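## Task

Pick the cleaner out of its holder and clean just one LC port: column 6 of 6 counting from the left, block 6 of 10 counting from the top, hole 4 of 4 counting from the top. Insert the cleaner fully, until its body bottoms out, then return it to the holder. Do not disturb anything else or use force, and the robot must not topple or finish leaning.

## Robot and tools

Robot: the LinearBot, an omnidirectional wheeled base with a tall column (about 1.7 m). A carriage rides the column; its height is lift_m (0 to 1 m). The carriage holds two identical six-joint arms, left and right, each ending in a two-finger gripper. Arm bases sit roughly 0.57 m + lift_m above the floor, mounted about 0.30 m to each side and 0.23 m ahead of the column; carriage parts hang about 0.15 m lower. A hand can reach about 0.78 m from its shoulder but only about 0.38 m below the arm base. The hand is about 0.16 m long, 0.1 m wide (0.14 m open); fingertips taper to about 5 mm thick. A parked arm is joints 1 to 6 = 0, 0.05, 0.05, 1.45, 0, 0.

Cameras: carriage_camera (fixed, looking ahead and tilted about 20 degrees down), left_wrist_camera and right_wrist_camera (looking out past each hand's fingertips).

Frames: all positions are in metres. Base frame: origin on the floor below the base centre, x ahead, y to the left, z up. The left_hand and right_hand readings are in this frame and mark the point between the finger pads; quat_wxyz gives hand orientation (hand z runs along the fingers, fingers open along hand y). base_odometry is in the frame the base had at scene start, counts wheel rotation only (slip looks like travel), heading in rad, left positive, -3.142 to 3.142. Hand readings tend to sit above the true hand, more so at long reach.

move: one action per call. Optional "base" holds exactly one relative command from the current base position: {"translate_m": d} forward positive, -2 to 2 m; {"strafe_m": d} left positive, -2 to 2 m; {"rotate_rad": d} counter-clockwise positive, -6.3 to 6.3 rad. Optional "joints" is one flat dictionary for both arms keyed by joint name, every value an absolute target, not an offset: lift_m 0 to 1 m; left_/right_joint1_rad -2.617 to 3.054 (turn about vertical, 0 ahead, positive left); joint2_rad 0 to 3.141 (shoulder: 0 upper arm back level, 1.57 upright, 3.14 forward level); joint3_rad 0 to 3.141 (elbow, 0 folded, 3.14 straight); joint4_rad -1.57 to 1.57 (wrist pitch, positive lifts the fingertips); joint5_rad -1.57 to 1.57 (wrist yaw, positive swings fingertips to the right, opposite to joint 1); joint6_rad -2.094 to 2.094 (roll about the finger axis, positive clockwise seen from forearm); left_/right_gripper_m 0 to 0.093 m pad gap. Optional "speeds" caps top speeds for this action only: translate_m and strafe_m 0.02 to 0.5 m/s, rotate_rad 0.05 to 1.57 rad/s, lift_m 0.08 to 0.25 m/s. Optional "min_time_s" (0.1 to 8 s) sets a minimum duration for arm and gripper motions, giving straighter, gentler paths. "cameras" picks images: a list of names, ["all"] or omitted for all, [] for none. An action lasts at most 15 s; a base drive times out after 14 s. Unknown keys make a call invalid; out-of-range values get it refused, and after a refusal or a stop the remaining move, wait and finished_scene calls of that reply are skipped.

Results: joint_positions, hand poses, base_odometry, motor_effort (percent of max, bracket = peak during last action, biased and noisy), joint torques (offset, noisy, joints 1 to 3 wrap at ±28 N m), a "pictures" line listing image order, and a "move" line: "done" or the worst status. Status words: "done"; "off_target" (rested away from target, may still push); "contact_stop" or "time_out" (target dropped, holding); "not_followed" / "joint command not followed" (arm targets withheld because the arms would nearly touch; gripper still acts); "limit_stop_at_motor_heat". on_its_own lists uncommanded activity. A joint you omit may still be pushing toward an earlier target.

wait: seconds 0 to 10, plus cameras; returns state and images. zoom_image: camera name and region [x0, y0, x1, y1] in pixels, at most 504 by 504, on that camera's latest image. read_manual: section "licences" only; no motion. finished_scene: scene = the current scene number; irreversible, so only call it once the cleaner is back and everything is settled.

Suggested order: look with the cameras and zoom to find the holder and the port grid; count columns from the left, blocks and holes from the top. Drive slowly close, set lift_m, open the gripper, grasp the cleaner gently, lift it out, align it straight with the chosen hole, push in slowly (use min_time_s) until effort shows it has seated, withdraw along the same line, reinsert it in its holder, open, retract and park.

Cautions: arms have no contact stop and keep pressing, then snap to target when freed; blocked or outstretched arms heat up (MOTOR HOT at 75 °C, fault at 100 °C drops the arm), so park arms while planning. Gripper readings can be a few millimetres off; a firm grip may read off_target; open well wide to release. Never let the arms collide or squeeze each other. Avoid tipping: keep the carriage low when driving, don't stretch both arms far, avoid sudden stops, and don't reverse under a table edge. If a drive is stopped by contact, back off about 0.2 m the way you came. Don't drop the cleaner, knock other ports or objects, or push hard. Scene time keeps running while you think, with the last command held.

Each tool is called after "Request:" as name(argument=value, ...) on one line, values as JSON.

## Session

Request:
move()

Scene clock: 0.00 s.
Joint torques (N m): no reading
base_odometry: x=+0.000 y=+0.000 heading=+0.000
base_status: not commanded
joint_positions: lift_m=+0.300 left_joint1_rad=+0.016 left_joint2_rad=+0.057 left_joint3_rad=+0.044 left_joint4_rad=+1.459 left_joint5_rad=-0.006 left_joint6_rad=-0.012 left_gripper_m=+0.09396 right_joint1_rad=-0.002 right_joint2_rad=+0.057 right_joint3_rad=+0.055 right_joint4_rad=+1.420 right_joint5_rad=+0.045 right_joint6_rad=-0.033 right_gripper_m=+0.09396
joint_status: not commanded
motor_effort: lift_m=+23 drive_wheels=+0
left_hand: x=+0.2600 y=+0.3064 z=+1.2924 quat_wxyz=(+0.998, -0.004, +0.063, +0.003) (m; base frame)
right_hand: x=+0.2656 y=-0.3127 z=+1.2941 quat_wxyz=(+0.997, +0.021, +0.076, -0.019) (m; base frame)
pictures: carriage_camera, left_wrist_camera, right_wrist_camera
Images, in order (width x height): carriage_camera 672x504, left_wrist_camera 672x504, right_wrist_camera 672x504.

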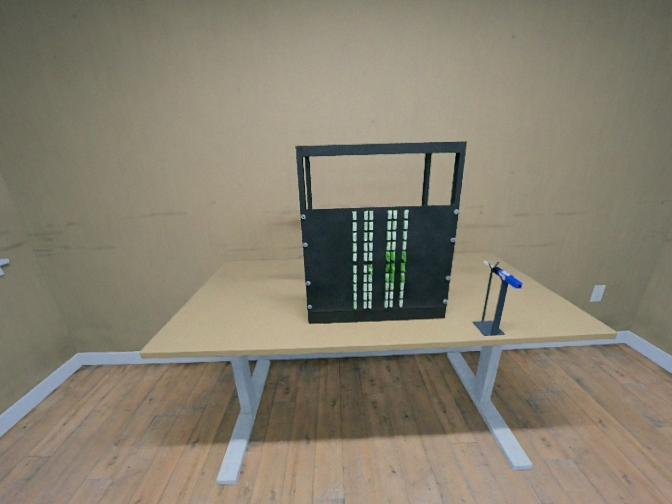

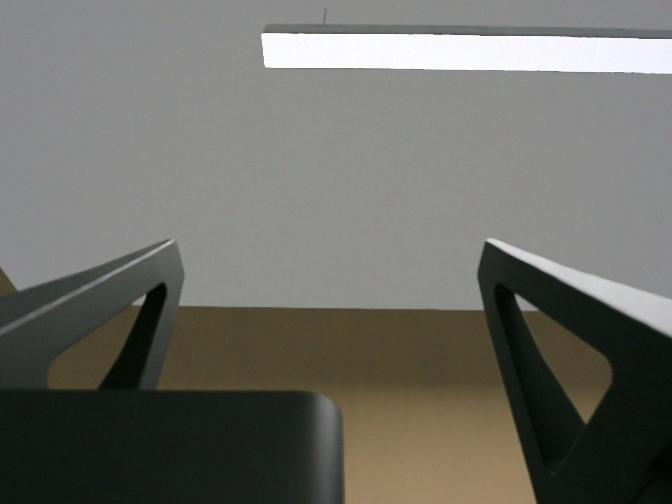

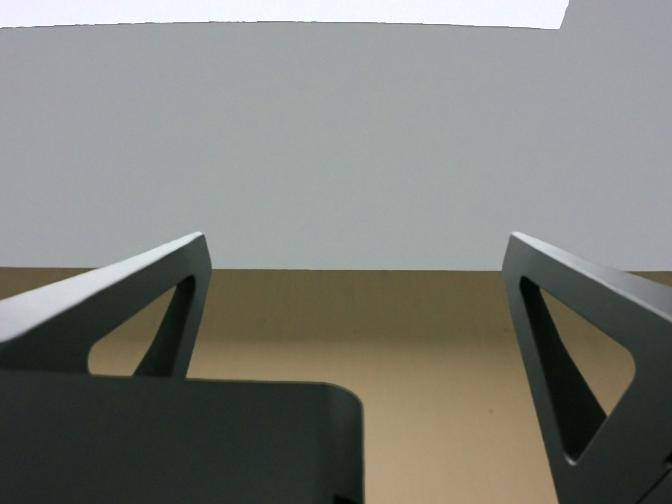

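Request:
zoom_image(camera="carriage_camera", region=[440, 230, 560, 350])

Request:
zoom_image(camera="carriage_camera", region=[290, 190, 470, 330])

Scaled by 4.200 from the camera's 672x504 image, which has a finer 960x720 frame.

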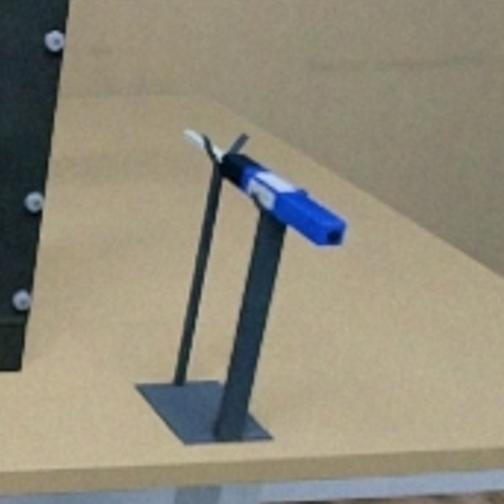

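Scaled by 2.800 from the camera's 672x504 image, which has a finer 960x720 frame.

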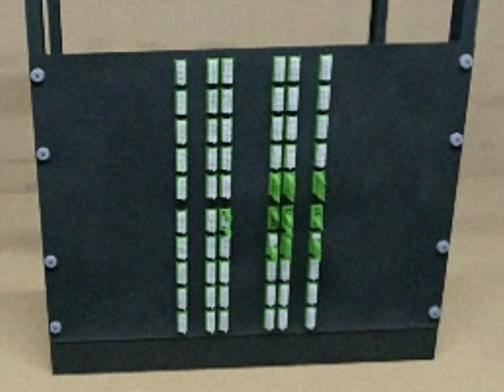

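Request:
move(joints={"lift_m": 0.26, "right_joint1_rad": 0.0, "right_joint2_rad": 1.66, "right_joint3_rad": 0.52, "right_joint4_rad": 1.23, "right_joint5_rad": -0.005, "right_joint6_rad": -0.005}, min_time_s=4, cameras=["carriage_camera", "right_wrist_camera"])

Scene clock: 16.27 s.
Joint torques (N m): left_arm=[-0.02 3.48 6.52 -0.11 0 -0.08] | right_arm=[-0.53 -4.85 9.7 2.56 -0.21 0.13]
move: done
base_odometry: x=+0.000 y=+0.000 heading=+0.000
base_status: not commanded
joint_positions: lift_m=+0.260 left_joint1_rad=+0.016 left_joint2_rad=+0.057 left_joint3_rad=+0.044 left_joint4_rad=+1.459 left_joint5_rad=-0.006 left_joint6_rad=-0.012 left_gripper_m=+0.09396 right_joint1_rad=-0.002 right_joint2_rad=+1.648 right_joint3_rad=+0.491 right_joint4_rad=+1.240 right_joint5_rad=+0.003 right_joint6_rad=-0.014 right_gripper_m=+0.09396
joint_status: all done
motor_effort: lift_m=+21(24) drive_wheels=+2(3)
left_hand: x=+0.2600 y=+0.3064 z=+1.2527 quat_wxyz=(+0.998, -0.004, +0.063, +0.003) (m; base frame)
right_hand: x=+0.6660 y=-0.3061 z=+1.0203 quat_wxyz=(+0.736, -0.003, +0.677, -0.007) (m; base frame)
pictures: carriage_camera, right_wrist_camera
Images, in order (width x height): carriage_camera 672x504, right_wrist_camera 672x504.

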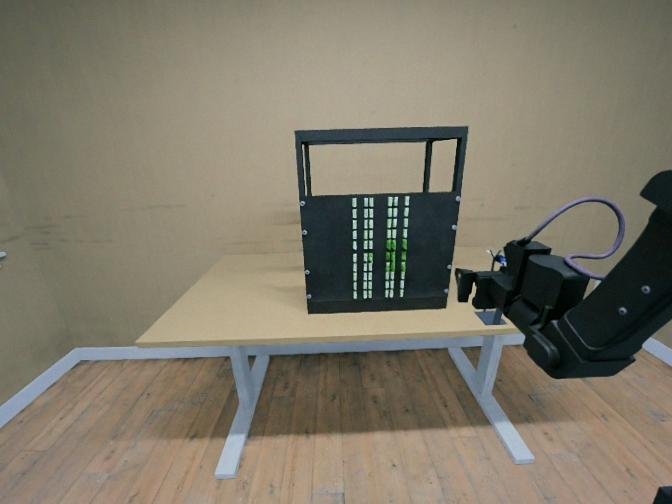

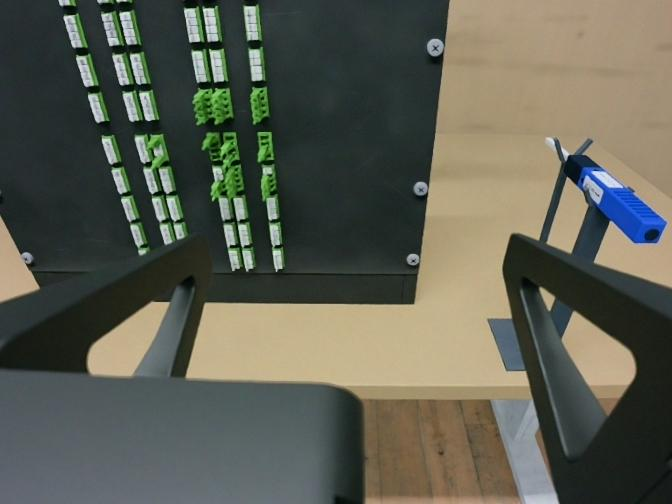

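Request:
zoom_image(camera="right_wrist_camera", region=[472, 110, 672, 390])

Request:
zoom_image(camera="right_wrist_camera", region=[0, 0, 470, 310])

Scaled by 1.800 from the camera's 672x504 image, which has a finer 960x720 frame.

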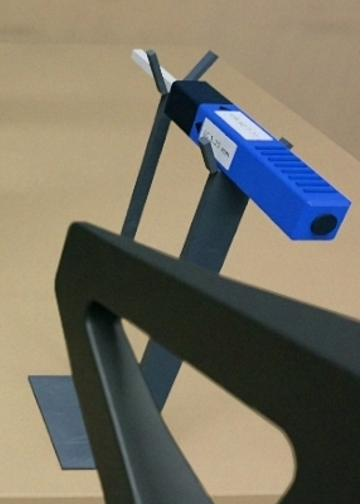

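Scaled by 1.072 from the camera's 672x504 image, which has a finer 960x720 frame.

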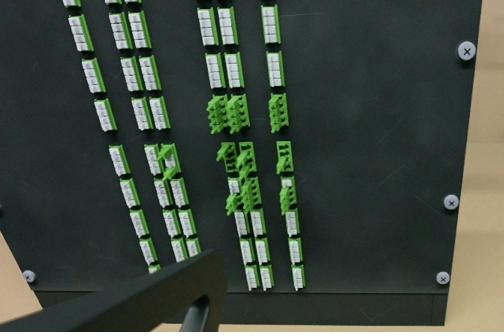

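Request:
move(base={"strafe_m": -0.19}, speeds={"strafe_m": 0.12}, cameras=["carriage_camera", "right_wrist_camera"])

Request:
zoom_image(camera="right_wrist_camera", region=[236, 80, 486, 420])

Scene clock: 39.03 s.
Joint torques (N m): left_arm=[0.01 3.52 6.56 -0.11 0.02 -0.08] | right_arm=[-0.57 -4.86 9.73 2.59 -0.19 0.12]
move: done
base_odometry: x=+0.000 y=-0.190 heading=+0.000
base_status: done
joint_positions: lift_m=+0.260 left_joint1_rad=+0.016 left_joint2_rad=+0.057 left_joint3_rad=+0.044 left_joint4_rad=+1.459 left_joint5_rad=-0.006 left_joint6_rad=-0.012 left_gripper_m=+0.09396 right_joint1_rad=-0.001 right_joint2_rad=+1.648 right_joint3_rad=+0.491 right_joint4_rad=+1.239 right_joint5_rad=+0.002 right_joint6_rad=-0.014 right_gripper_m=+0.09396
joint_status: not commanded
motor_effort: lift_m=+21(24) drive_wheels=-2(11)
left_hand: x=+0.2600 y=+0.3064 z=+1.2527 quat_wxyz=(+0.998, -0.004, +0.063, +0.003) (m; base frame)
right_hand: x=+0.6661 y=-0.3055 z=+1.0201 quat_wxyz=(+0.736, -0.004, +0.677, -0.006) (m; base frame)
pictures: carriage_camera, right_wrist_camera
Images, in order (width x height): carriage_camera 672x504, right_wrist_camera 672x504.

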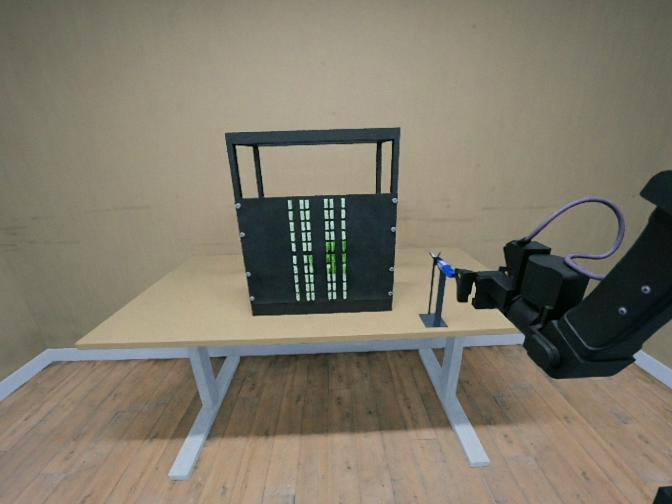

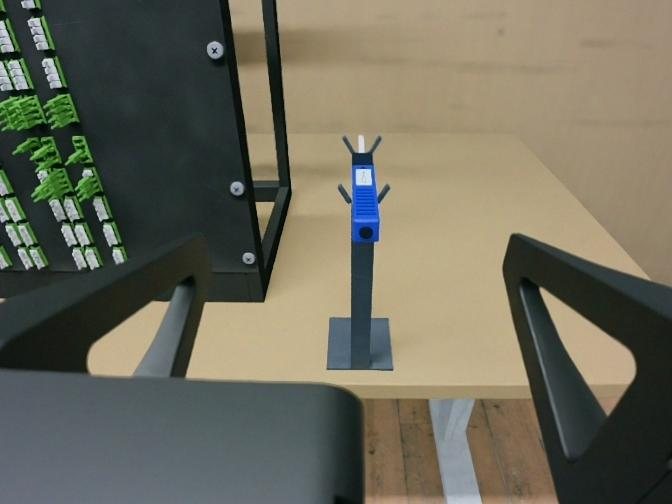

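Scaled by 1.482 from the camera's 672x504 image, which has a finer 960x720 frame.

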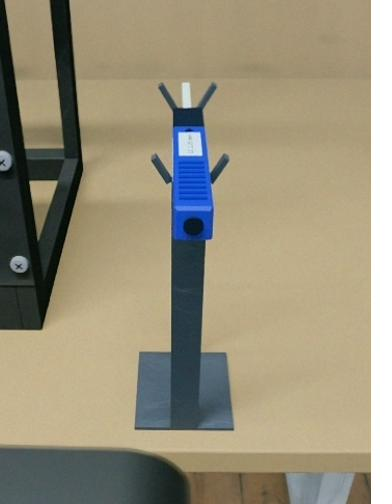

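Request:
move(base={"strafe_m": -0.01}, joints={"right_joint5_rad": -0.014, "right_gripper_m": 0.06}, speeds={"strafe_m": 0.05}, cameras=[])

Request:
move(base={"translate_m": 0.13}, joints={"lift_m": 0.235}, speeds={"translate_m": 0.08}, cameras=[])

Request:
wait(seconds=0.3, cameras=["carriage_camera", "right_wrist_camera"])

Request:
zoom_image(camera="right_wrist_camera", region=[256, 80, 456, 420])

Scene clock: 48.50 s.
Joint torques (N m): left_arm=[0.06 3.43 6.56 -0.13 0 -0.09] | right_arm=[-0.5 -4.83 9.7 2.59 -0.21 0.11]
move: done
base_odometry: x=+0.000 y=-0.200 heading=-0.001
base_status: done
joint_positions: lift_m=+0.260 left_joint1_rad=+0.017 left_joint2_rad=+0.057 left_joint3_rad=+0.044 left_joint4_rad=+1.459 left_joint5_rad=-0.006 left_joint6_rad=-0.012 left_gripper_m=+0.09396 right_joint1_rad=-0.002 right_joint2_rad=+1.648 right_joint3_rad=+0.491 right_joint4_rad=+1.237 right_joint5_rad=-0.006 right_joint6_rad=-0.013 right_gripper_m=+0.06014
joint_status: all done
motor_effort: lift_m=+21(23) drive_wheels=+0(10)
left_hand: x=+0.2600 y=+0.3064 z=+1.2527 quat_wxyz=(+0.998, -0.004, +0.063, +0.003) (m; base frame)
right_hand: x=+0.6661 y=-0.3047 z=+1.0197 quat_wxyz=(+0.735, -0.006, +0.678, -0.004) (m; base frame)
pictures: none
No camera images: "cameras" was empty.

Scene clock: 50.83 s.
Joint torques (N m): left_arm=[-0.06 3.41 6.53 -0.12 0 -0.08] | right_arm=[-0.49 -5.44 9.03 2.68 -0.2 0.12]
move: done
base_odometry: x=+0.130 y=-0.200 heading=-0.001
base_status: done
joint_positions: lift_m=+0.235 left_joint1_rad=+0.017 left_joint2_rad=+0.057 left_joint3_rad=+0.044 left_joint4_rad=+1.460 left_joint5_rad=-0.006 left_joint6_rad=-0.012 left_gripper_m=+0.09396 right_joint1_rad=-0.002 right_joint2_rad=+1.655 right_joint3_rad=+0.499 right_joint4_rad=+1.229 right_joint5_rad=-0.006 right_joint6_rad=-0.013 right_gripper_m=+0.06013
joint_status: all done
motor_effort: lift_m=+21(24) drive_wheels=-3(10)
left_hand: x=+0.2598 y=+0.3064 z=+1.2277 quat_wxyz=(+0.998, -0.004, +0.062, +0.003) (m; base frame)
right_hand: x=+0.6681 y=-0.3047 z=+0.9928 quat_wxyz=(+0.732, -0.006, +0.681, -0.004) (m; base frame)
pictures: none
No camera images: "cameras" was empty.

Scene clock: 51.13 s.
Joint torques (N m): left_arm=[-0.03 3.44 6.57 -0.13 0.01 -0.1] | right_arm=[-0.5 -5.48 9.01 2.68 -0.21 0.12]
base_odometry: x=+0.130 y=-0.200 heading=-0.001
base_status: done
joint_positions: lift_m=+0.235 left_joint1_rad=+0.017 left_joint2_rad=+0.057 left_joint3_rad=+0.044 left_joint4_rad=+1.460 left_joint5_rad=-0.006 left_joint6_rad=-0.012 left_gripper_m=+0.09396 right_joint1_rad=-0.002 right_joint2_rad=+1.655 right_joint3_rad=+0.499 right_joint4_rad=+1.229 right_joint5_rad=-0.006 right_joint6_rad=-0.013 right_gripper_m=+0.06013
joint_status: all done
motor_effort: lift_m=+22(24) drive_wheels=-2(10)
left_hand: x=+0.2598 y=+0.3064 z=+1.2277 quat_wxyz=(+0.998, -0.004, +0.062, +0.003) (m; base frame)
right_hand: x=+0.6681 y=-0.3047 z=+0.9928 quat_wxyz=(+0.732, -0.006, +0.681, -0.004) (m; base frame)
wait: 0.30 s; at rest by 0.27 s
pictures: carriage_camera, right_wrist_camera
Images, in order (width x height): carriage_camera 672x504, right_wrist_camera 672x504.

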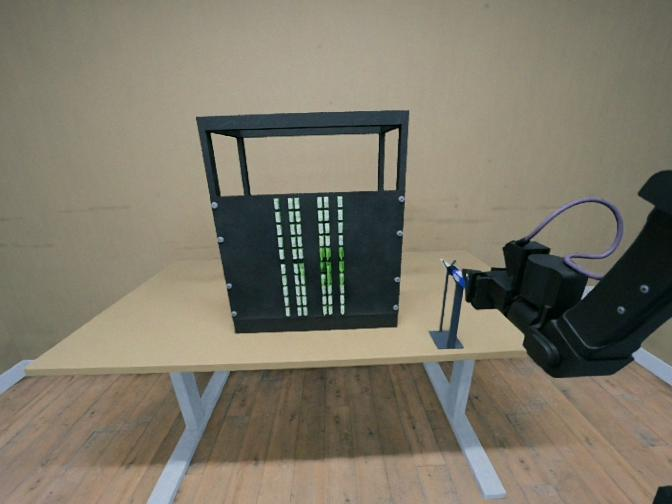

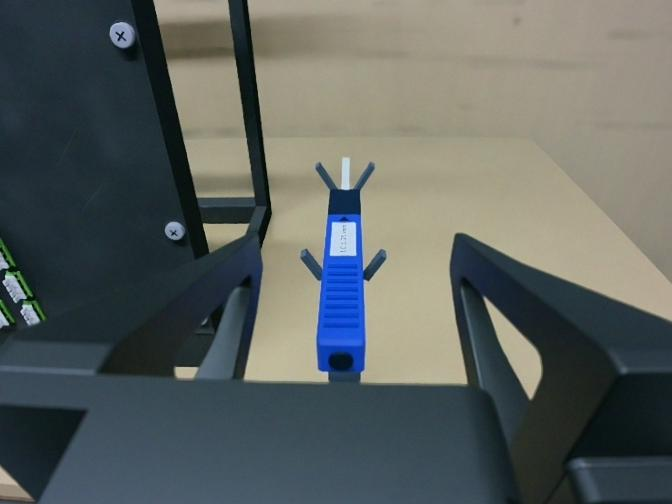

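Scaled by 1.482 from the camera's 672x504 image, which has a finer 960x720 frame.

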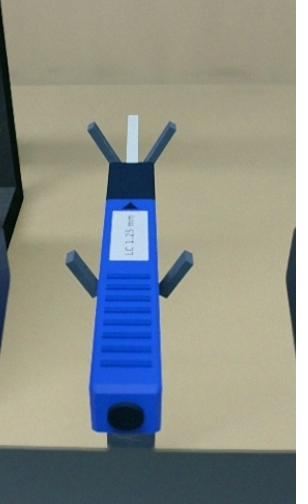

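Request:
move(joints={"right_joint1_rad": 0.012, "right_joint5_rad": -0.025}, cameras=[])

Request:
move(base={"translate_m": 0.012}, joints={"lift_m": 0.21}, speeds={"translate_m": 0.05, "lift_m": 0.08}, cameras=[])

Request:
wait(seconds=0.3, cameras=["right_wrist_camera"])

Request:
zoom_image(camera="right_wrist_camera", region=[256, 60, 456, 360])

Scene clock: 83.10 s.
Joint torques (N m): left_arm=[-0.01 3.47 6.56 -0.12 0.01 -0.09] | right_arm=[-0.23 -5.46 9.01 2.67 -0.2 0.11]
move: done
base_odometry: x=+0.130 y=-0.200 heading=-0.001
base_status: not commanded
joint_positions: lift_m=+0.235 left_joint1_rad=+0.017 left_joint2_rad=+0.057 left_joint3_rad=+0.044 left_joint4_rad=+1.460 left_joint5_rad=-0.006 left_joint6_rad=-0.012 left_gripper_m=+0.09396 right_joint1_rad=+0.007 right_joint2_rad=+1.655 right_joint3_rad=+0.499 right_joint4_rad=+1.229 right_joint5_rad=-0.016 right_joint6_rad=-0.013 right_gripper_m=+0.06013
joint_status: all done
motor_effort: lift_m=+19(23) drive_wheels=-4(4)
left_hand: x=+0.2598 y=+0.3064 z=+1.2277 quat_wxyz=(+0.998, -0.004, +0.062, +0.003) (m; base frame)
right_hand: x=+0.6681 y=-0.2989 z=+0.9928 quat_wxyz=(+0.732, -0.013, +0.681, +0.003) (m; base frame)
pictures: none
No camera images: "cameras" was empty.

Scene clock: 83.83 s.
Joint torques (N m): left_arm=[-0.03 3.43 6.54 -0.12 0.01 -0.08] | right_arm=[-0.29 -5.52 9.02 2.67 -0.2 0.11]
move: done
base_odometry: x=+0.142 y=-0.201 heading=-0.002
base_status: done
joint_positions: lift_m=+0.210 left_joint1_rad=+0.017 left_joint2_rad=+0.057 left_joint3_rad=+0.044 left_joint4_rad=+1.460 left_joint5_rad=-0.006 left_joint6_rad=-0.012 left_gripper_m=+0.09396 right_joint1_rad=+0.008 right_joint2_rad=+1.656 right_joint3_rad=+0.499 right_joint4_rad=+1.230 right_joint5_rad=-0.018 right_joint6_rad=-0.013 right_gripper_m=+0.06013
joint_status: all done
motor_effort: lift_m=+22(23) drive_wheels=-2(14)
left_hand: x=+0.2598 y=+0.3064 z=+1.2026 quat_wxyz=(+0.998, -0.004, +0.062, +0.003) (m; base frame)
right_hand: x=+0.6681 y=-0.2985 z=+0.9674 quat_wxyz=(+0.732, -0.014, +0.681, +0.004) (m; base frame)
pictures: none
No camera images: "cameras" was empty.

Scene clock: 84.13 s.
Joint torques (N m): left_arm=[-0.01 3.44 6.54 -0.14 -0.01 -0.07] | right_arm=[-0.25 -5.56 8.98 2.68 -0.2 0.12]
base_odometry: x=+0.142 y=-0.201 heading=-0.002
base_status: done
joint_positions: lift_m=+0.210 left_joint1_rad=+0.017 left_joint2_rad=+0.057 left_joint3_rad=+0.044 left_joint4_rad=+1.460 left_joint5_rad=-0.006 left_joint6_rad=-0.012 left_gripper_m=+0.09396 right_joint1_rad=+0.008 right_joint2_rad=+1.656 right_joint3_rad=+0.499 right_joint4_rad=+1.230 right_joint5_rad=-0.018 right_joint6_rad=-0.013 right_gripper_m=+0.06013
joint_status: all done
motor_effort: lift_m=+19(23) drive_wheels=-2(14)
left_hand: x=+0.2598 y=+0.3064 z=+1.2026 quat_wxyz=(+0.998, -0.004, +0.062, +0.003) (m; base frame)
right_hand: x=+0.6681 y=-0.2985 z=+0.9674 quat_wxyz=(+0.732, -0.014, +0.681, +0.004) (m; base frame)
wait: 0.30 s; at rest by 0.27 s
pictures: right_wrist_camera
Images, in order (width x height): right_wrist_camera 672x504.

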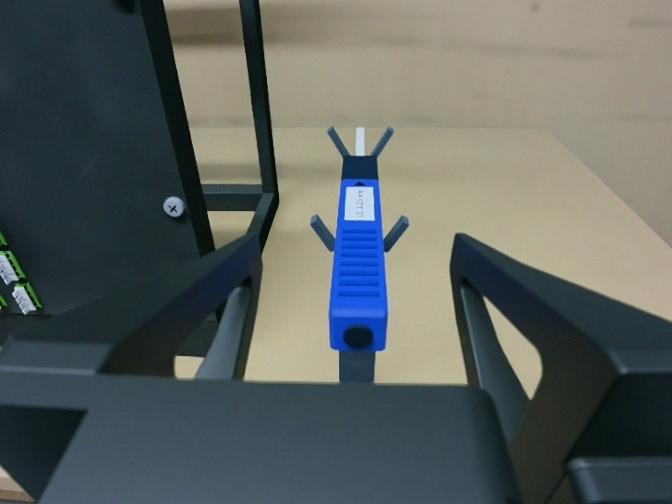

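Scaled by 1.680 from the camera's 672x504 image, which has a finer 960x720 frame.

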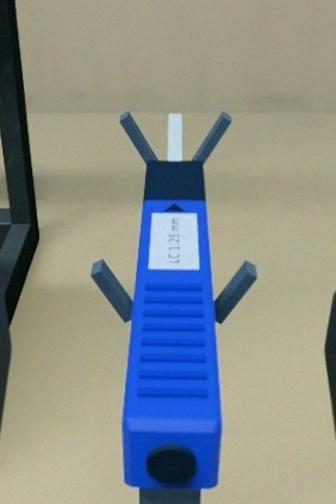

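Request:
move(base={"translate_m": 0.006}, joints={"lift_m": 0.198, "right_joint5_rad": -0.002}, speeds={"translate_m": 0.05, "lift_m": 0.08}, cameras=[])

Request:
wait(seconds=0.3, cameras=["right_wrist_camera"])

Request:
zoom_image(camera="right_wrist_camera", region=[256, 60, 456, 360])

Scene clock: 91.20 s.
Joint torques (N m): left_arm=[-0.01 3.47 6.65 -0.09 0 -0.09] | right_arm=[-0.18 -5.68 9.02 2.67 -0.02 0.12]
move: done
base_odometry: x=+0.148 y=-0.201 heading=-0.002
base_status: done
joint_positions: lift_m=+0.198 left_joint1_rad=+0.017 left_joint2_rad=+0.057 left_joint3_rad=+0.044 left_joint4_rad=+1.458 left_joint5_rad=-0.006 left_joint6_rad=-0.012 left_gripper_m=+0.09396 right_joint1_rad=+0.008 right_joint2_rad=+1.657 right_joint3_rad=+0.499 right_joint4_rad=+1.230 right_joint5_rad=-0.011 right_joint6_rad=-0.013 right_gripper_m=+0.06013
joint_status: all done
motor_effort: lift_m=+20(23) drive_wheels=-1(12)
left_hand: x=+0.2602 y=+0.3064 z=+1.1906 quat_wxyz=(+0.998, -0.004, +0.063, +0.003) (m; base frame)
right_hand: x=+0.6683 y=-0.2997 z=+0.9549 quat_wxyz=(+0.732, -0.011, +0.681, +0.002) (m; base frame)
pictures: none
No camera images: "cameras" was empty.

Scene clock: 91.50 s.
Joint torques (N m): left_arm=[0.02 3.51 6.48 -0.11 -0.01 -0.08] | right_arm=[-0.24 -5.64 9.01 2.69 -0.01 0.12]
base_odometry: x=+0.148 y=-0.201 heading=-0.002
base_status: done
joint_positions: lift_m=+0.198 left_joint1_rad=+0.017 left_joint2_rad=+0.057 left_joint3_rad=+0.044 left_joint4_rad=+1.458 left_joint5_rad=-0.006 left_joint6_rad=-0.012 left_gripper_m=+0.09396 right_joint1_rad=+0.008 right_joint2_rad=+1.657 right_joint3_rad=+0.499 right_joint4_rad=+1.230 right_joint5_rad=-0.011 right_joint6_rad=-0.013 right_gripper_m=+0.06013
joint_status: all done
motor_effort: lift_m=+21(23) drive_wheels=-1(12)
left_hand: x=+0.2602 y=+0.3064 z=+1.1906 quat_wxyz=(+0.998, -0.004, +0.063, +0.003) (m; base frame)
right_hand: x=+0.6683 y=-0.2997 z=+0.9549 quat_wxyz=(+0.732, -0.011, +0.681, +0.002) (m; base frame)
wait: 0.30 s; at rest by 0.27 s
pictures: right_wrist_camera
Images, in order (width x height): right_wrist_camera 672x504.

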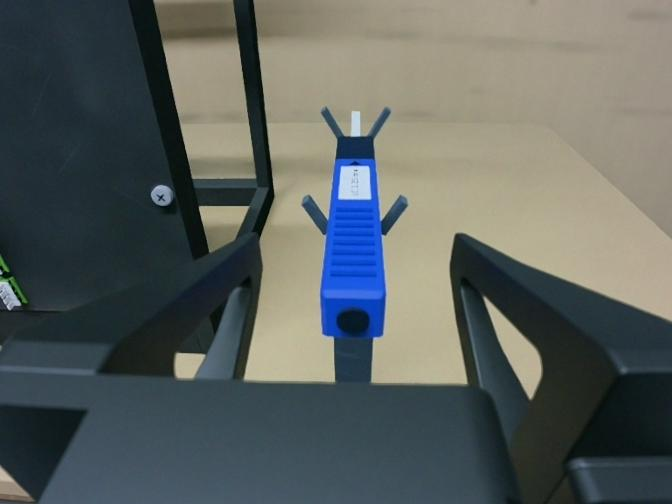

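Scaled by 1.680 from the camera's 672x504 image, which has a finer 960x720 frame.

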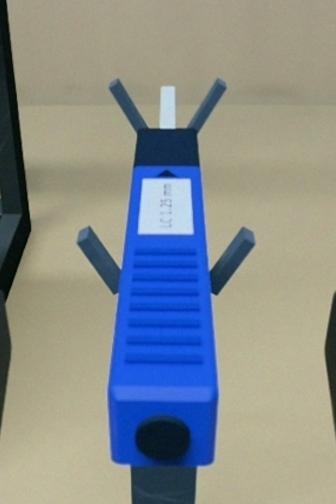

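Request:
move(joints={"lift_m": 0.194, "right_joint1_rad": 0.0165, "right_joint5_rad": 0.001}, speeds={"lift_m": 0.08}, cameras=[])

Request:
wait(seconds=0.3, cameras=["right_wrist_camera"])

Request:
zoom_image(camera="right_wrist_camera", region=[256, 60, 456, 360])

Scene clock: 98.33 s.
Joint torques (N m): left_arm=[-0.03 3.33 6.48 -0.11 0 -0.09] | right_arm=[-0.12 -5.65 8.98 2.68 -0.01 0.11]
move: done
base_odometry: x=+0.148 y=-0.201 heading=-0.002
base_status: not commanded
joint_positions: lift_m=+0.194 left_joint1_rad=+0.017 left_joint2_rad=+0.057 left_joint3_rad=+0.044 left_joint4_rad=+1.459 left_joint5_rad=-0.006 left_joint6_rad=-0.012 left_gripper_m=+0.09396 right_joint1_rad=+0.011 right_joint2_rad=+1.658 right_joint3_rad=+0.499 right_joint4_rad=+1.229 right_joint5_rad=-0.008 right_joint6_rad=-0.013 right_gripper_m=+0.06013
joint_status: all done
motor_effort: lift_m=+21(23) drive_wheels=-2(4)
left_hand: x=+0.2601 y=+0.3064 z=+1.1866 quat_wxyz=(+0.998, -0.004, +0.063, +0.003) (m; base frame)
right_hand: x=+0.6683 y=-0.2988 z=+0.9507 quat_wxyz=(+0.732, -0.011, +0.682, +0.002) (m; base frame)
pictures: none
No camera images: "cameras" was empty.

Scene clock: 98.63 s.
Joint torques (N m): left_arm=[-0.08 3.41 6.58 -0.11 0.01 -0.09] | right_arm=[-0.18 -5.75 9.01 2.68 -0.02 0.12]
base_odometry: x=+0.148 y=-0.201 heading=-0.002
base_status: not commanded
joint_positions: lift_m=+0.194 left_joint1_rad=+0.017 left_joint2_rad=+0.057 left_joint3_rad=+0.044 left_joint4_rad=+1.459 left_joint5_rad=-0.006 left_joint6_rad=-0.012 left_gripper_m=+0.09396 right_joint1_rad=+0.011 right_joint2_rad=+1.658 right_joint3_rad=+0.499 right_joint4_rad=+1.229 right_joint5_rad=-0.007 right_joint6_rad=-0.013 right_gripper_m=+0.06013
joint_status: all done
motor_effort: lift_m=+22(23) drive_wheels=-2(4)
left_hand: x=+0.2601 y=+0.3064 z=+1.1866 quat_wxyz=(+0.998, -0.004, +0.063, +0.003) (m; base frame)
right_hand: x=+0.6683 y=-0.2989 z=+0.9507 quat_wxyz=(+0.732, -0.011, +0.682, +0.001) (m; base frame)
wait: 0.30 s; at rest by 0.27 s
pictures: right_wrist_camera
Images, in order (width x height): right_wrist_camera 672x504.

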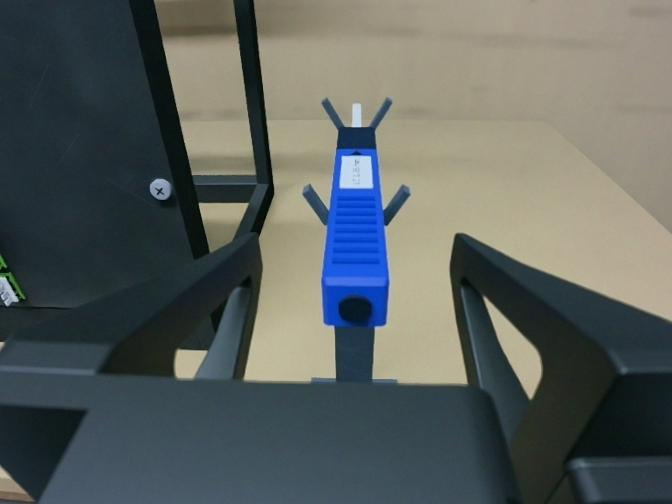

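Scaled by 1.680 from the camera's 672x504 image, which has a finer 960x720 frame.

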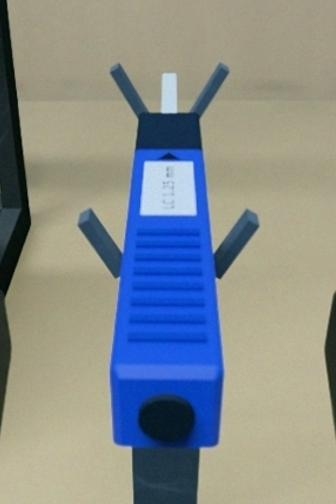

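Request:
move(joints={"right_gripper_m": 0.024}, min_time_s=1.5, cameras=["right_wrist_camera"])

Request:
zoom_image(camera="right_wrist_camera", region=[256, 60, 456, 360])

Request:
move(joints={"right_gripper_m": 0.016}, min_time_s=3, cameras=["right_wrist_camera"])

Scene clock: 107.23 s.
Joint torques (N m): left_arm=[-0.08 3.45 6.58 -0.1 0.01 -0.1] | right_arm=[-0.2 -5.7 8.98 2.68 -0.02 0.12]
move: done
base_odometry: x=+0.148 y=-0.201 heading=-0.002
base_status: not commanded
joint_positions: lift_m=+0.194 left_joint1_rad=+0.017 left_joint2_rad=+0.057 left_joint3_rad=+0.044 left_joint4_rad=+1.459 left_joint5_rad=-0.006 left_joint6_rad=-0.012 left_gripper_m=+0.09396 right_joint1_rad=+0.011 right_joint2_rad=+1.658 right_joint3_rad=+0.499 right_joint4_rad=+1.229 right_joint5_rad=-0.007 right_joint6_rad=-0.013 right_gripper_m=+0.02414
joint_status: all done
motor_effort: lift_m=+20(23) drive_wheels=-1(3)
left_hand: x=+0.2601 y=+0.3064 z=+1.1866 quat_wxyz=(+0.998, -0.004, +0.063, +0.003) (m; base frame)
right_hand: x=+0.6683 y=-0.2990 z=+0.9507 quat_wxyz=(+0.732, -0.011, +0.682, +0.001) (m; base frame)
pictures: right_wrist_camera
Images, in order (width x height): right_wrist_camera 672x504.

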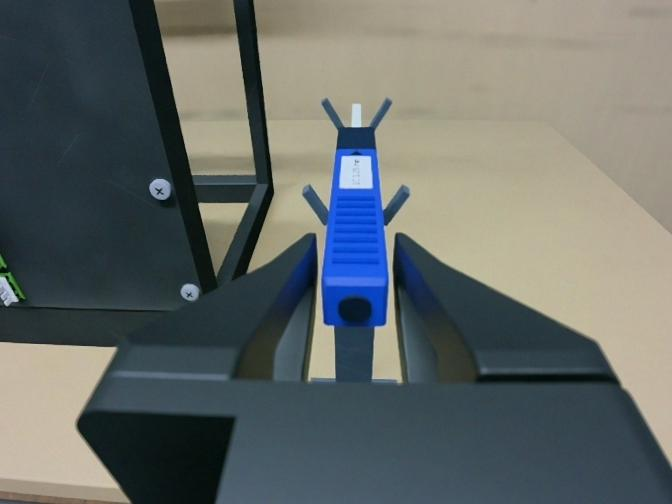

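Scaled by 1.680 from the camera's 672x504 image, which has a finer 960x720 frame.

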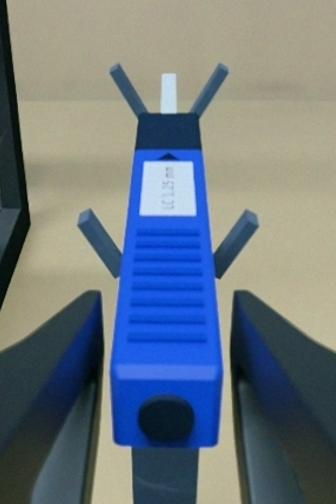

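Scene clock: 110.53 s.
Joint torques (N m): left_arm=[-0.06 3.41 6.49 -0.11 0.02 -0.1] | right_arm=[-0.16 -5.7 8.96 2.68 -0.03 0.12]
move: done
base_odometry: x=+0.148 y=-0.201 heading=-0.002
base_status: not commanded
joint_positions: lift_m=+0.194 left_joint1_rad=+0.017 left_joint2_rad=+0.057 left_joint3_rad=+0.044 left_joint4_rad=+1.459 left_joint5_rad=-0.006 left_joint6_rad=-0.012 left_gripper_m=+0.09396 right_joint1_rad=+0.011 right_joint2_rad=+1.658 right_joint3_rad=+0.499 right_joint4_rad=+1.229 right_joint5_rad=-0.007 right_joint6_rad=-0.013 right_gripper_m=+0.01670
joint_status: all done
motor_effort: lift_m=+21(23) drive_wheels=+0(2)
left_hand: x=+0.2601 y=+0.3064 z=+1.1866 quat_wxyz=(+0.998, -0.004, +0.063, +0.003) (m; base frame)
right_hand: x=+0.6683 y=-0.2990 z=+0.9507 quat_wxyz=(+0.732, -0.011, +0.682, +0.001) (m; base frame)
pictures: right_wrist_camera
Images, in order (width x height): right_wrist_camera 672x504.

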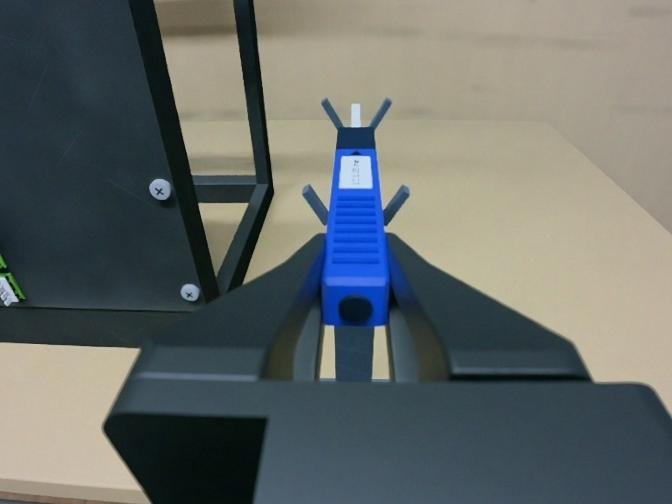

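Request:
move(joints={"right_gripper_m": 0.010}, min_time_s=1.5, cameras=["right_wrist_camera"])

Request:
zoom_image(camera="right_wrist_camera", region=[256, 60, 456, 360])

Scene clock: 115.73 s.
Joint torques (N m): left_arm=[-0.02 3.48 6.61 -0.1 0 -0.1] | right_arm=[-0.17 -5.68 8.99 2.68 -0.03 0.11]
move: off_target
base_odometry: x=+0.148 y=-0.201 heading=-0.002
base_status: not commanded
joint_positions: lift_m=+0.194 left_joint1_rad=+0.017 left_joint2_rad=+0.057 left_joint3_rad=+0.044 left_joint4_rad=+1.459 left_joint5_rad=-0.006 left_joint6_rad=-0.012 left_gripper_m=+0.09396 right_joint1_rad=+0.011 right_joint2_rad=+1.658 right_joint3_rad=+0.499 right_joint4_rad=+1.229 right_joint5_rad=-0.007 right_joint6_rad=-0.013 right_gripper_m=+0.01670
joint_status: right_gripper_m off_target (ended at +0.01669, target +0.01000)
motor_effort: lift_m=+20(23) drive_wheels=+0(3)
left_hand: x=+0.2601 y=+0.3064 z=+1.1866 quat_wxyz=(+0.998, -0.004, +0.063, +0.003) (m; base frame)
right_hand: x=+0.6683 y=-0.2990 z=+0.9507 quat_wxyz=(+0.732, -0.011, +0.682, +0.001) (m; base frame)
pictures: right_wrist_camera
Images, in order (width x height): right_wrist_camera 672x504.

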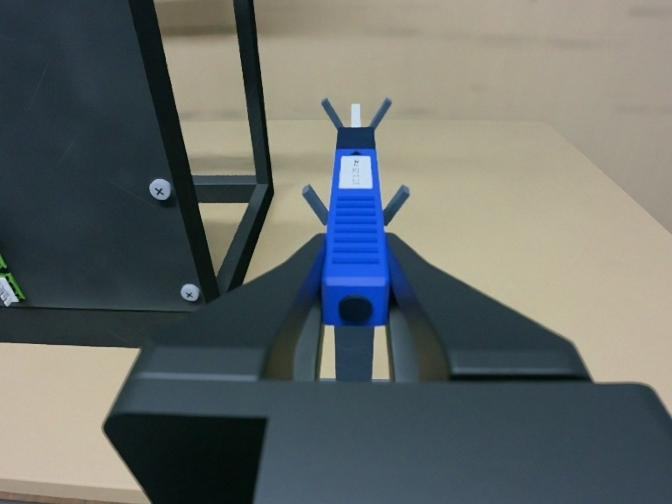

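Scaled by 1.680 from the camera's 672x504 image, which has a finer 960x720 frame.

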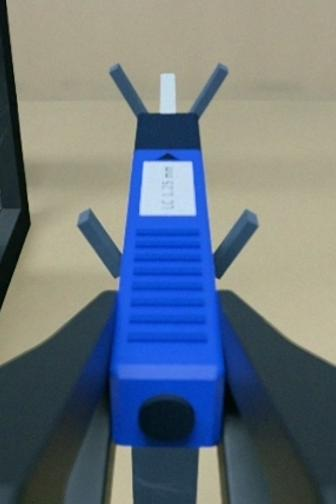

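Request:
move(joints={"lift_m": 0.26}, speeds={"lift_m": 0.12}, cameras=["right_wrist_camera"])

Request:
move(base={"translate_m": -0.2}, speeds={"translate_m": 0.12}, cameras=["right_wrist_camera"])

Request:
move(base={"strafe_m": 0.26}, joints={"right_joint2_rad": 1.75, "right_joint3_rad": 0.648, "right_joint4_rad": 1.22}, min_time_s=2, speeds={"strafe_m": 0.12}, cameras=["carriage_camera", "right_wrist_camera"])

Scene clock: 138.20 s.
Joint torques (N m): left_arm=[-0.03 3.37 6.54 -0.1 0 -0.09] | right_arm=[-0.16 -5.71 9.01 2.71 -0.03 0.12]
move: done
base_odometry: x=+0.148 y=-0.201 heading=-0.002
base_status: not commanded
joint_positions: lift_m=+0.260 left_joint1_rad=+0.017 left_joint2_rad=+0.057 left_joint3_rad=+0.044 left_joint4_rad=+1.459 left_joint5_rad=-0.006 left_joint6_rad=-0.012 left_gripper_m=+0.09396 right_joint1_rad=+0.011 right_joint2_rad=+1.658 right_joint3_rad=+0.499 right_joint4_rad=+1.229 right_joint5_rad=-0.007 right_joint6_rad=-0.013 right_gripper_m=+0.01669
joint_status: all done
motor_effort: lift_m=+26(30) drive_wheels=+3(4)
left_hand: x=+0.2601 y=+0.3064 z=+1.2521 quat_wxyz=(+0.998, -0.004, +0.063, +0.003) (m; base frame)
right_hand: x=+0.6683 y=-0.2990 z=+1.0159 quat_wxyz=(+0.731, -0.011, +0.682, +0.001) (m; base frame)
pictures: right_wrist_camera
Images, in order (width x height): right_wrist_camera 672x504.

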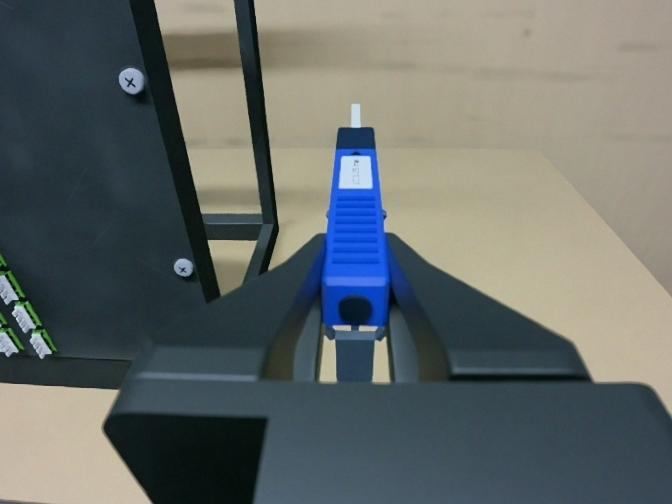

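Scene clock: 140.63 s.
Joint torques (N m): left_arm=[-0.01 3.43 6.57 -0.12 -0.01 -0.08] | right_arm=[-0.17 -5.68 8.99 2.71 -0.03 0.12]
move: done
base_odometry: x=-0.052 y=-0.201 heading=-0.002
base_status: done
joint_positions: lift_m=+0.260 left_joint1_rad=+0.017 left_joint2_rad=+0.057 left_joint3_rad=+0.044 left_joint4_rad=+1.458 left_joint5_rad=-0.006 left_joint6_rad=-0.012 left_gripper_m=+0.09396 right_joint1_rad=+0.011 right_joint2_rad=+1.658 right_joint3_rad=+0.499 right_joint4_rad=+1.227 right_joint5_rad=-0.007 right_joint6_rad=-0.013 right_gripper_m=+0.01669
joint_status: not commanded
motor_effort: lift_m=+23(27) drive_wheels=-1(9)
left_hand: x=+0.2603 y=+0.3064 z=+1.2521 quat_wxyz=(+0.998, -0.004, +0.063, +0.003) (m; base frame)
right_hand: x=+0.6684 y=-0.2990 z=+1.0154 quat_wxyz=(+0.731, -0.011, +0.683, +0.001) (m; base frame)
pictures: right_wrist_camera
Images, in order (width x height): right_wrist_camera 672x504.

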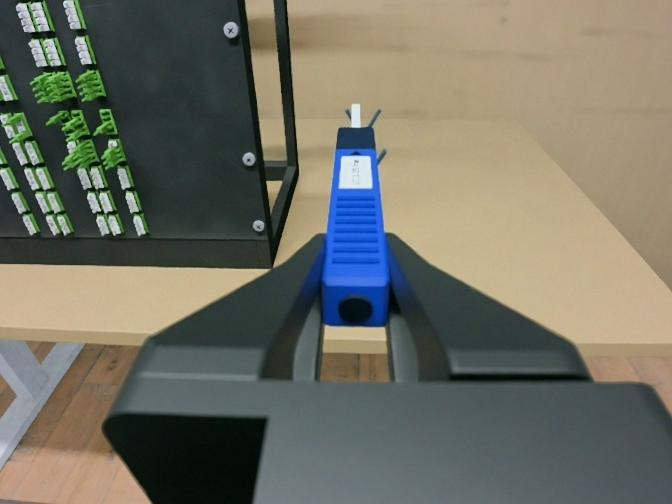

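Scene clock: 143.67 s.
Joint torques (N m): left_arm=[-0.05 3.45 6.57 -0.09 -0.01 -0.09] | right_arm=[-0.49 -5.85 10.15 2.63 -0.08 0.11]
move: done
base_odometry: x=-0.052 y=+0.059 heading=-0.002
base_status: done
joint_positions: lift_m=+0.260 left_joint1_rad=+0.017 left_joint2_rad=+0.057 left_joint3_rad=+0.044 left_joint4_rad=+1.458 left_joint5_rad=-0.006 left_joint6_rad=-0.012 left_gripper_m=+0.09396 right_joint1_rad=+0.014 right_joint2_rad=+1.738 right_joint3_rad=+0.617 right_joint4_rad=+1.221 right_joint5_rad=-0.002 right_joint6_rad=-0.013 right_gripper_m=+0.01669
joint_status: all done
motor_effort: lift_m=+24(26) drive_wheels=-1(10)
left_hand: x=+0.2603 y=+0.3064 z=+1.2521 quat_wxyz=(+0.998, -0.004, +0.063, +0.003) (m; base frame)
right_hand: x=+0.6962 y=-0.2981 z=+1.0269 quat_wxyz=(+0.742, -0.010, +0.671, +0.001) (m; base frame)
pictures: carriage_camera, right_wrist_camera
Images, in order (width x height): carriage_camera 672x504, right_wrist_camera 672x504.

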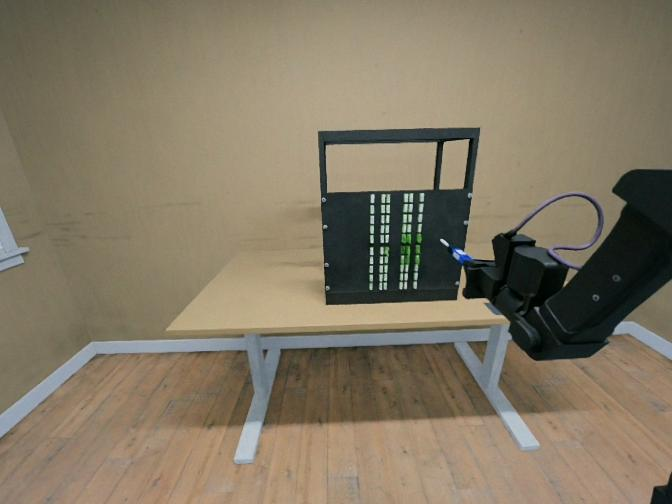

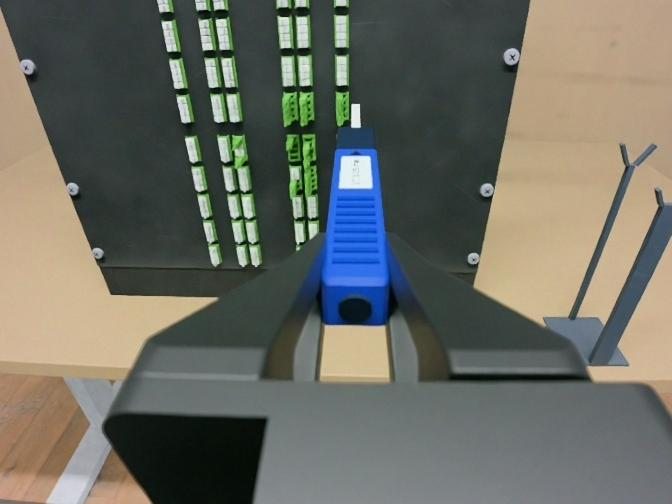

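Request:
zoom_image(camera="right_wrist_camera", region=[60, 230, 240, 310])

Request:
zoom_image(camera="right_wrist_camera", region=[370, 230, 550, 310])

Request:
zoom_image(camera="right_wrist_camera", region=[256, 60, 456, 260])

Scaled by 2.800 from the camera's 672x504 image, which has a finer 960x720 frame.

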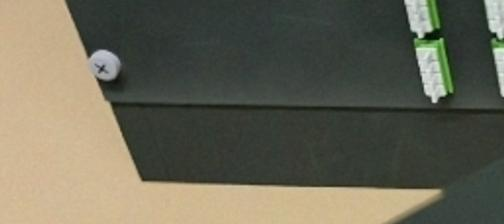

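Scaled by 2.800 from the camera's 672x504 image, which has a finer 960x720 frame.

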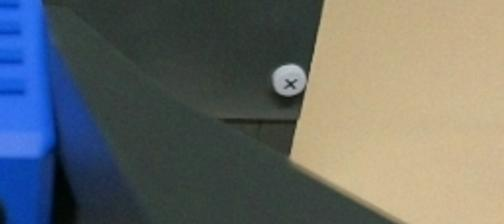

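Scaled by 2.520 from the camera's 672x504 image, which has a finer 960x720 frame.

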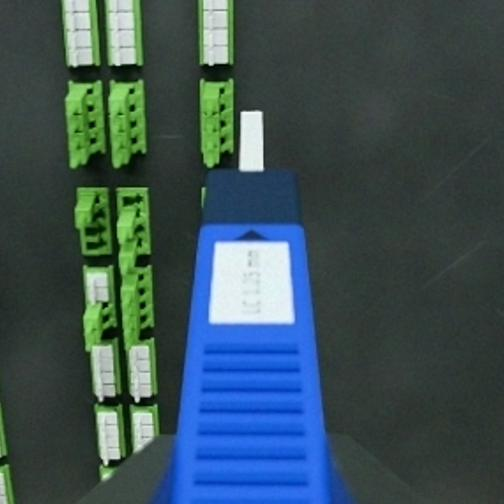

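Request:
move(base={"rotate_rad": -0.032}, joints={"lift_m": 0.22}, speeds={"rotate_rad": 0.1}, cameras=[])

Request:
move(base={"strafe_m": 0.035}, joints={"lift_m": 0.20}, speeds={"strafe_m": 0.05}, cameras=[])

Request:
move(base={"translate_m": 0.06}, speeds={"translate_m": 0.08}, cameras=[])

Request:
wait(seconds=0.3, cameras=["carriage_camera", "right_wrist_camera"])

Request:
zoom_image(camera="right_wrist_camera", region=[236, 60, 476, 260])

Scene clock: 167.80 s.
Joint torques (N m): left_arm=[-0.03 3.47 6.61 -0.12 0 -0.08] | right_arm=[-0.46 -6.76 8.99 2.79 -0.09 0.12]
move: done
base_odometry: x=-0.052 y=+0.059 heading=-0.033
base_status: done
joint_positions: lift_m=+0.220 left_joint1_rad=+0.017 left_joint2_rad=+0.057 left_joint3_rad=+0.044 left_joint4_rad=+1.457 left_joint5_rad=-0.006 left_joint6_rad=-0.012 left_gripper_m=+0.09396 right_joint1_rad=+0.015 right_joint2_rad=+1.748 right_joint3_rad=+0.630 right_joint4_rad=+1.209 right_joint5_rad=-0.002 right_joint6_rad=-0.013 right_gripper_m=+0.01669
joint_status: all done
motor_effort: lift_m=+21(23) drive_wheels=-5(8)
left_hand: x=+0.2605 y=+0.3064 z=+1.2124 quat_wxyz=(+0.998, -0.004, +0.063, +0.003) (m; base frame)
right_hand: x=+0.6995 y=-0.2974 z=+0.9849 quat_wxyz=(+0.738, -0.010, +0.674, +0.001) (m; base frame)
pictures: none
No camera images: "cameras" was empty.

Scene clock: 169.00 s.
Joint torques (N m): left_arm=[-0.02 3.41 6.6 -0.1 -0.01 -0.08] | right_arm=[-0.47 -6.91 8.83 2.78 -0.1 0.12]
move: done
base_odometry: x=-0.051 y=+0.094 heading=-0.034
base_status: done
joint_positions: lift_m=+0.200 left_joint1_rad=+0.017 left_joint2_rad=+0.057 left_joint3_rad=+0.044 left_joint4_rad=+1.458 left_joint5_rad=-0.006 left_joint6_rad=-0.012 left_gripper_m=+0.09396 right_joint1_rad=+0.015 right_joint2_rad=+1.749 right_joint3_rad=+0.631 right_joint4_rad=+1.209 right_joint5_rad=+0.000 right_joint6_rad=-0.013 right_gripper_m=+0.01669
joint_status: all done
motor_effort: lift_m=+22(22) drive_wheels=-6(12)
left_hand: x=+0.2604 y=+0.3064 z=+1.1925 quat_wxyz=(+0.998, -0.004, +0.063, +0.003) (m; base frame)
right_hand: x=+0.6998 y=-0.2978 z=+0.9646 quat_wxyz=(+0.738, -0.010, +0.674, +0.001) (m; base frame)
pictures: none
No camera images: "cameras" was empty.

Scene clock: 170.37 s.
Joint torques (N m): left_arm=[0.01 3.36 6.64 -0.12 0 -0.08] | right_arm=[-0.53 -6.93 8.8 2.76 -0.1 0.11]
move: done
base_odometry: x=+0.009 y=+0.093 heading=-0.033
base_status: done
joint_positions: lift_m=+0.200 left_joint1_rad=+0.017 left_joint2_rad=+0.057 left_joint3_rad=+0.044 left_joint4_rad=+1.458 left_joint5_rad=-0.006 left_joint6_rad=-0.012 left_gripper_m=+0.09396 right_joint1_rad=+0.015 right_joint2_rad=+1.749 right_joint3_rad=+0.631 right_joint4_rad=+1.211 right_joint5_rad=+0.000 right_joint6_rad=-0.013 right_gripper_m=+0.01669
joint_status: not commanded
motor_effort: lift_m=+21(22) drive_wheels=-4(11)
left_hand: x=+0.2603 y=+0.3064 z=+1.1925 quat_wxyz=(+0.998, -0.004, +0.063, +0.003) (m; base frame)
right_hand: x=+0.6998 y=-0.2978 z=+0.9652 quat_wxyz=(+0.739, -0.010, +0.674, +0.001) (m; base frame)
pictures: none
No camera images: "cameras" was empty.

Scene clock: 170.67 s.
Joint torques (N m): left_arm=[-0.02 3.47 6.58 -0.1 0.01 -0.09] | right_arm=[-0.5 -6.9 8.81 2.76 -0.1 0.11]
base_odometry: x=+0.009 y=+0.093 heading=-0.033
base_status: done
joint_positions: lift_m=+0.200 left_joint1_rad=+0.017 left_joint2_rad=+0.057 left_joint3_rad=+0.044 left_joint4_rad=+1.458 left_joint5_rad=-0.006 left_joint6_rad=-0.012 left_gripper_m=+0.09396 right_joint1_rad=+0.015 right_joint2_rad=+1.749 right_joint3_rad=+0.631 right_joint4_rad=+1.211 right_joint5_rad=+0.000 right_joint6_rad=-0.013 right_gripper_m=+0.01669
joint_status: not commanded
motor_effort: lift_m=+20(22) drive_wheels=-3(11)
left_hand: x=+0.2603 y=+0.3064 z=+1.1925 quat_wxyz=(+0.998, -0.004, +0.063, +0.003) (m; base frame)
right_hand: x=+0.6998 y=-0.2978 z=+0.9652 quat_wxyz=(+0.739, -0.010, +0.674, +0.001) (m; base frame)
wait: 0.30 s; at rest by 0.27 s
pictures: carriage_camera, right_wrist_camera
Images, in order (width x height): carriage_camera 672x504, right_wrist_camera 672x504.

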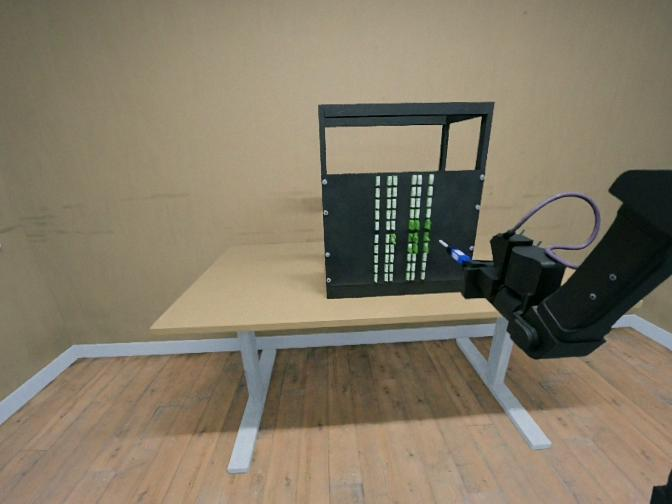

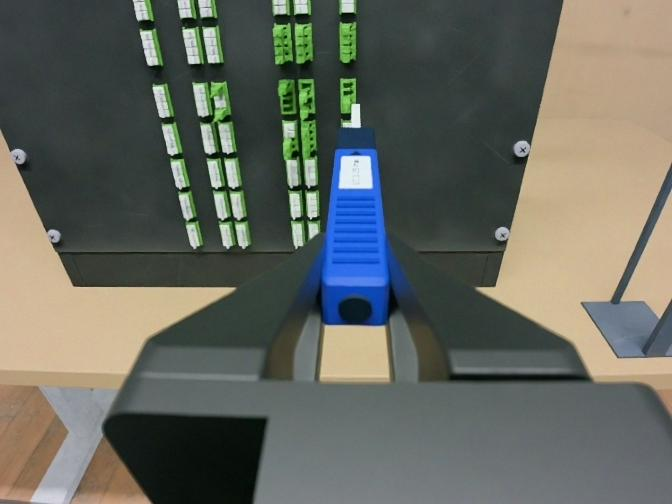

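Scaled by 2.100 from the camera's 672x504 image, which has a finer 960x720 frame.

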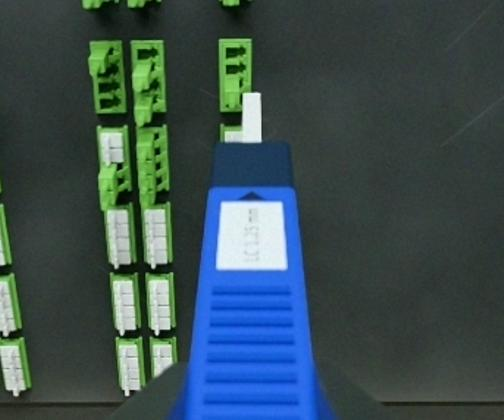

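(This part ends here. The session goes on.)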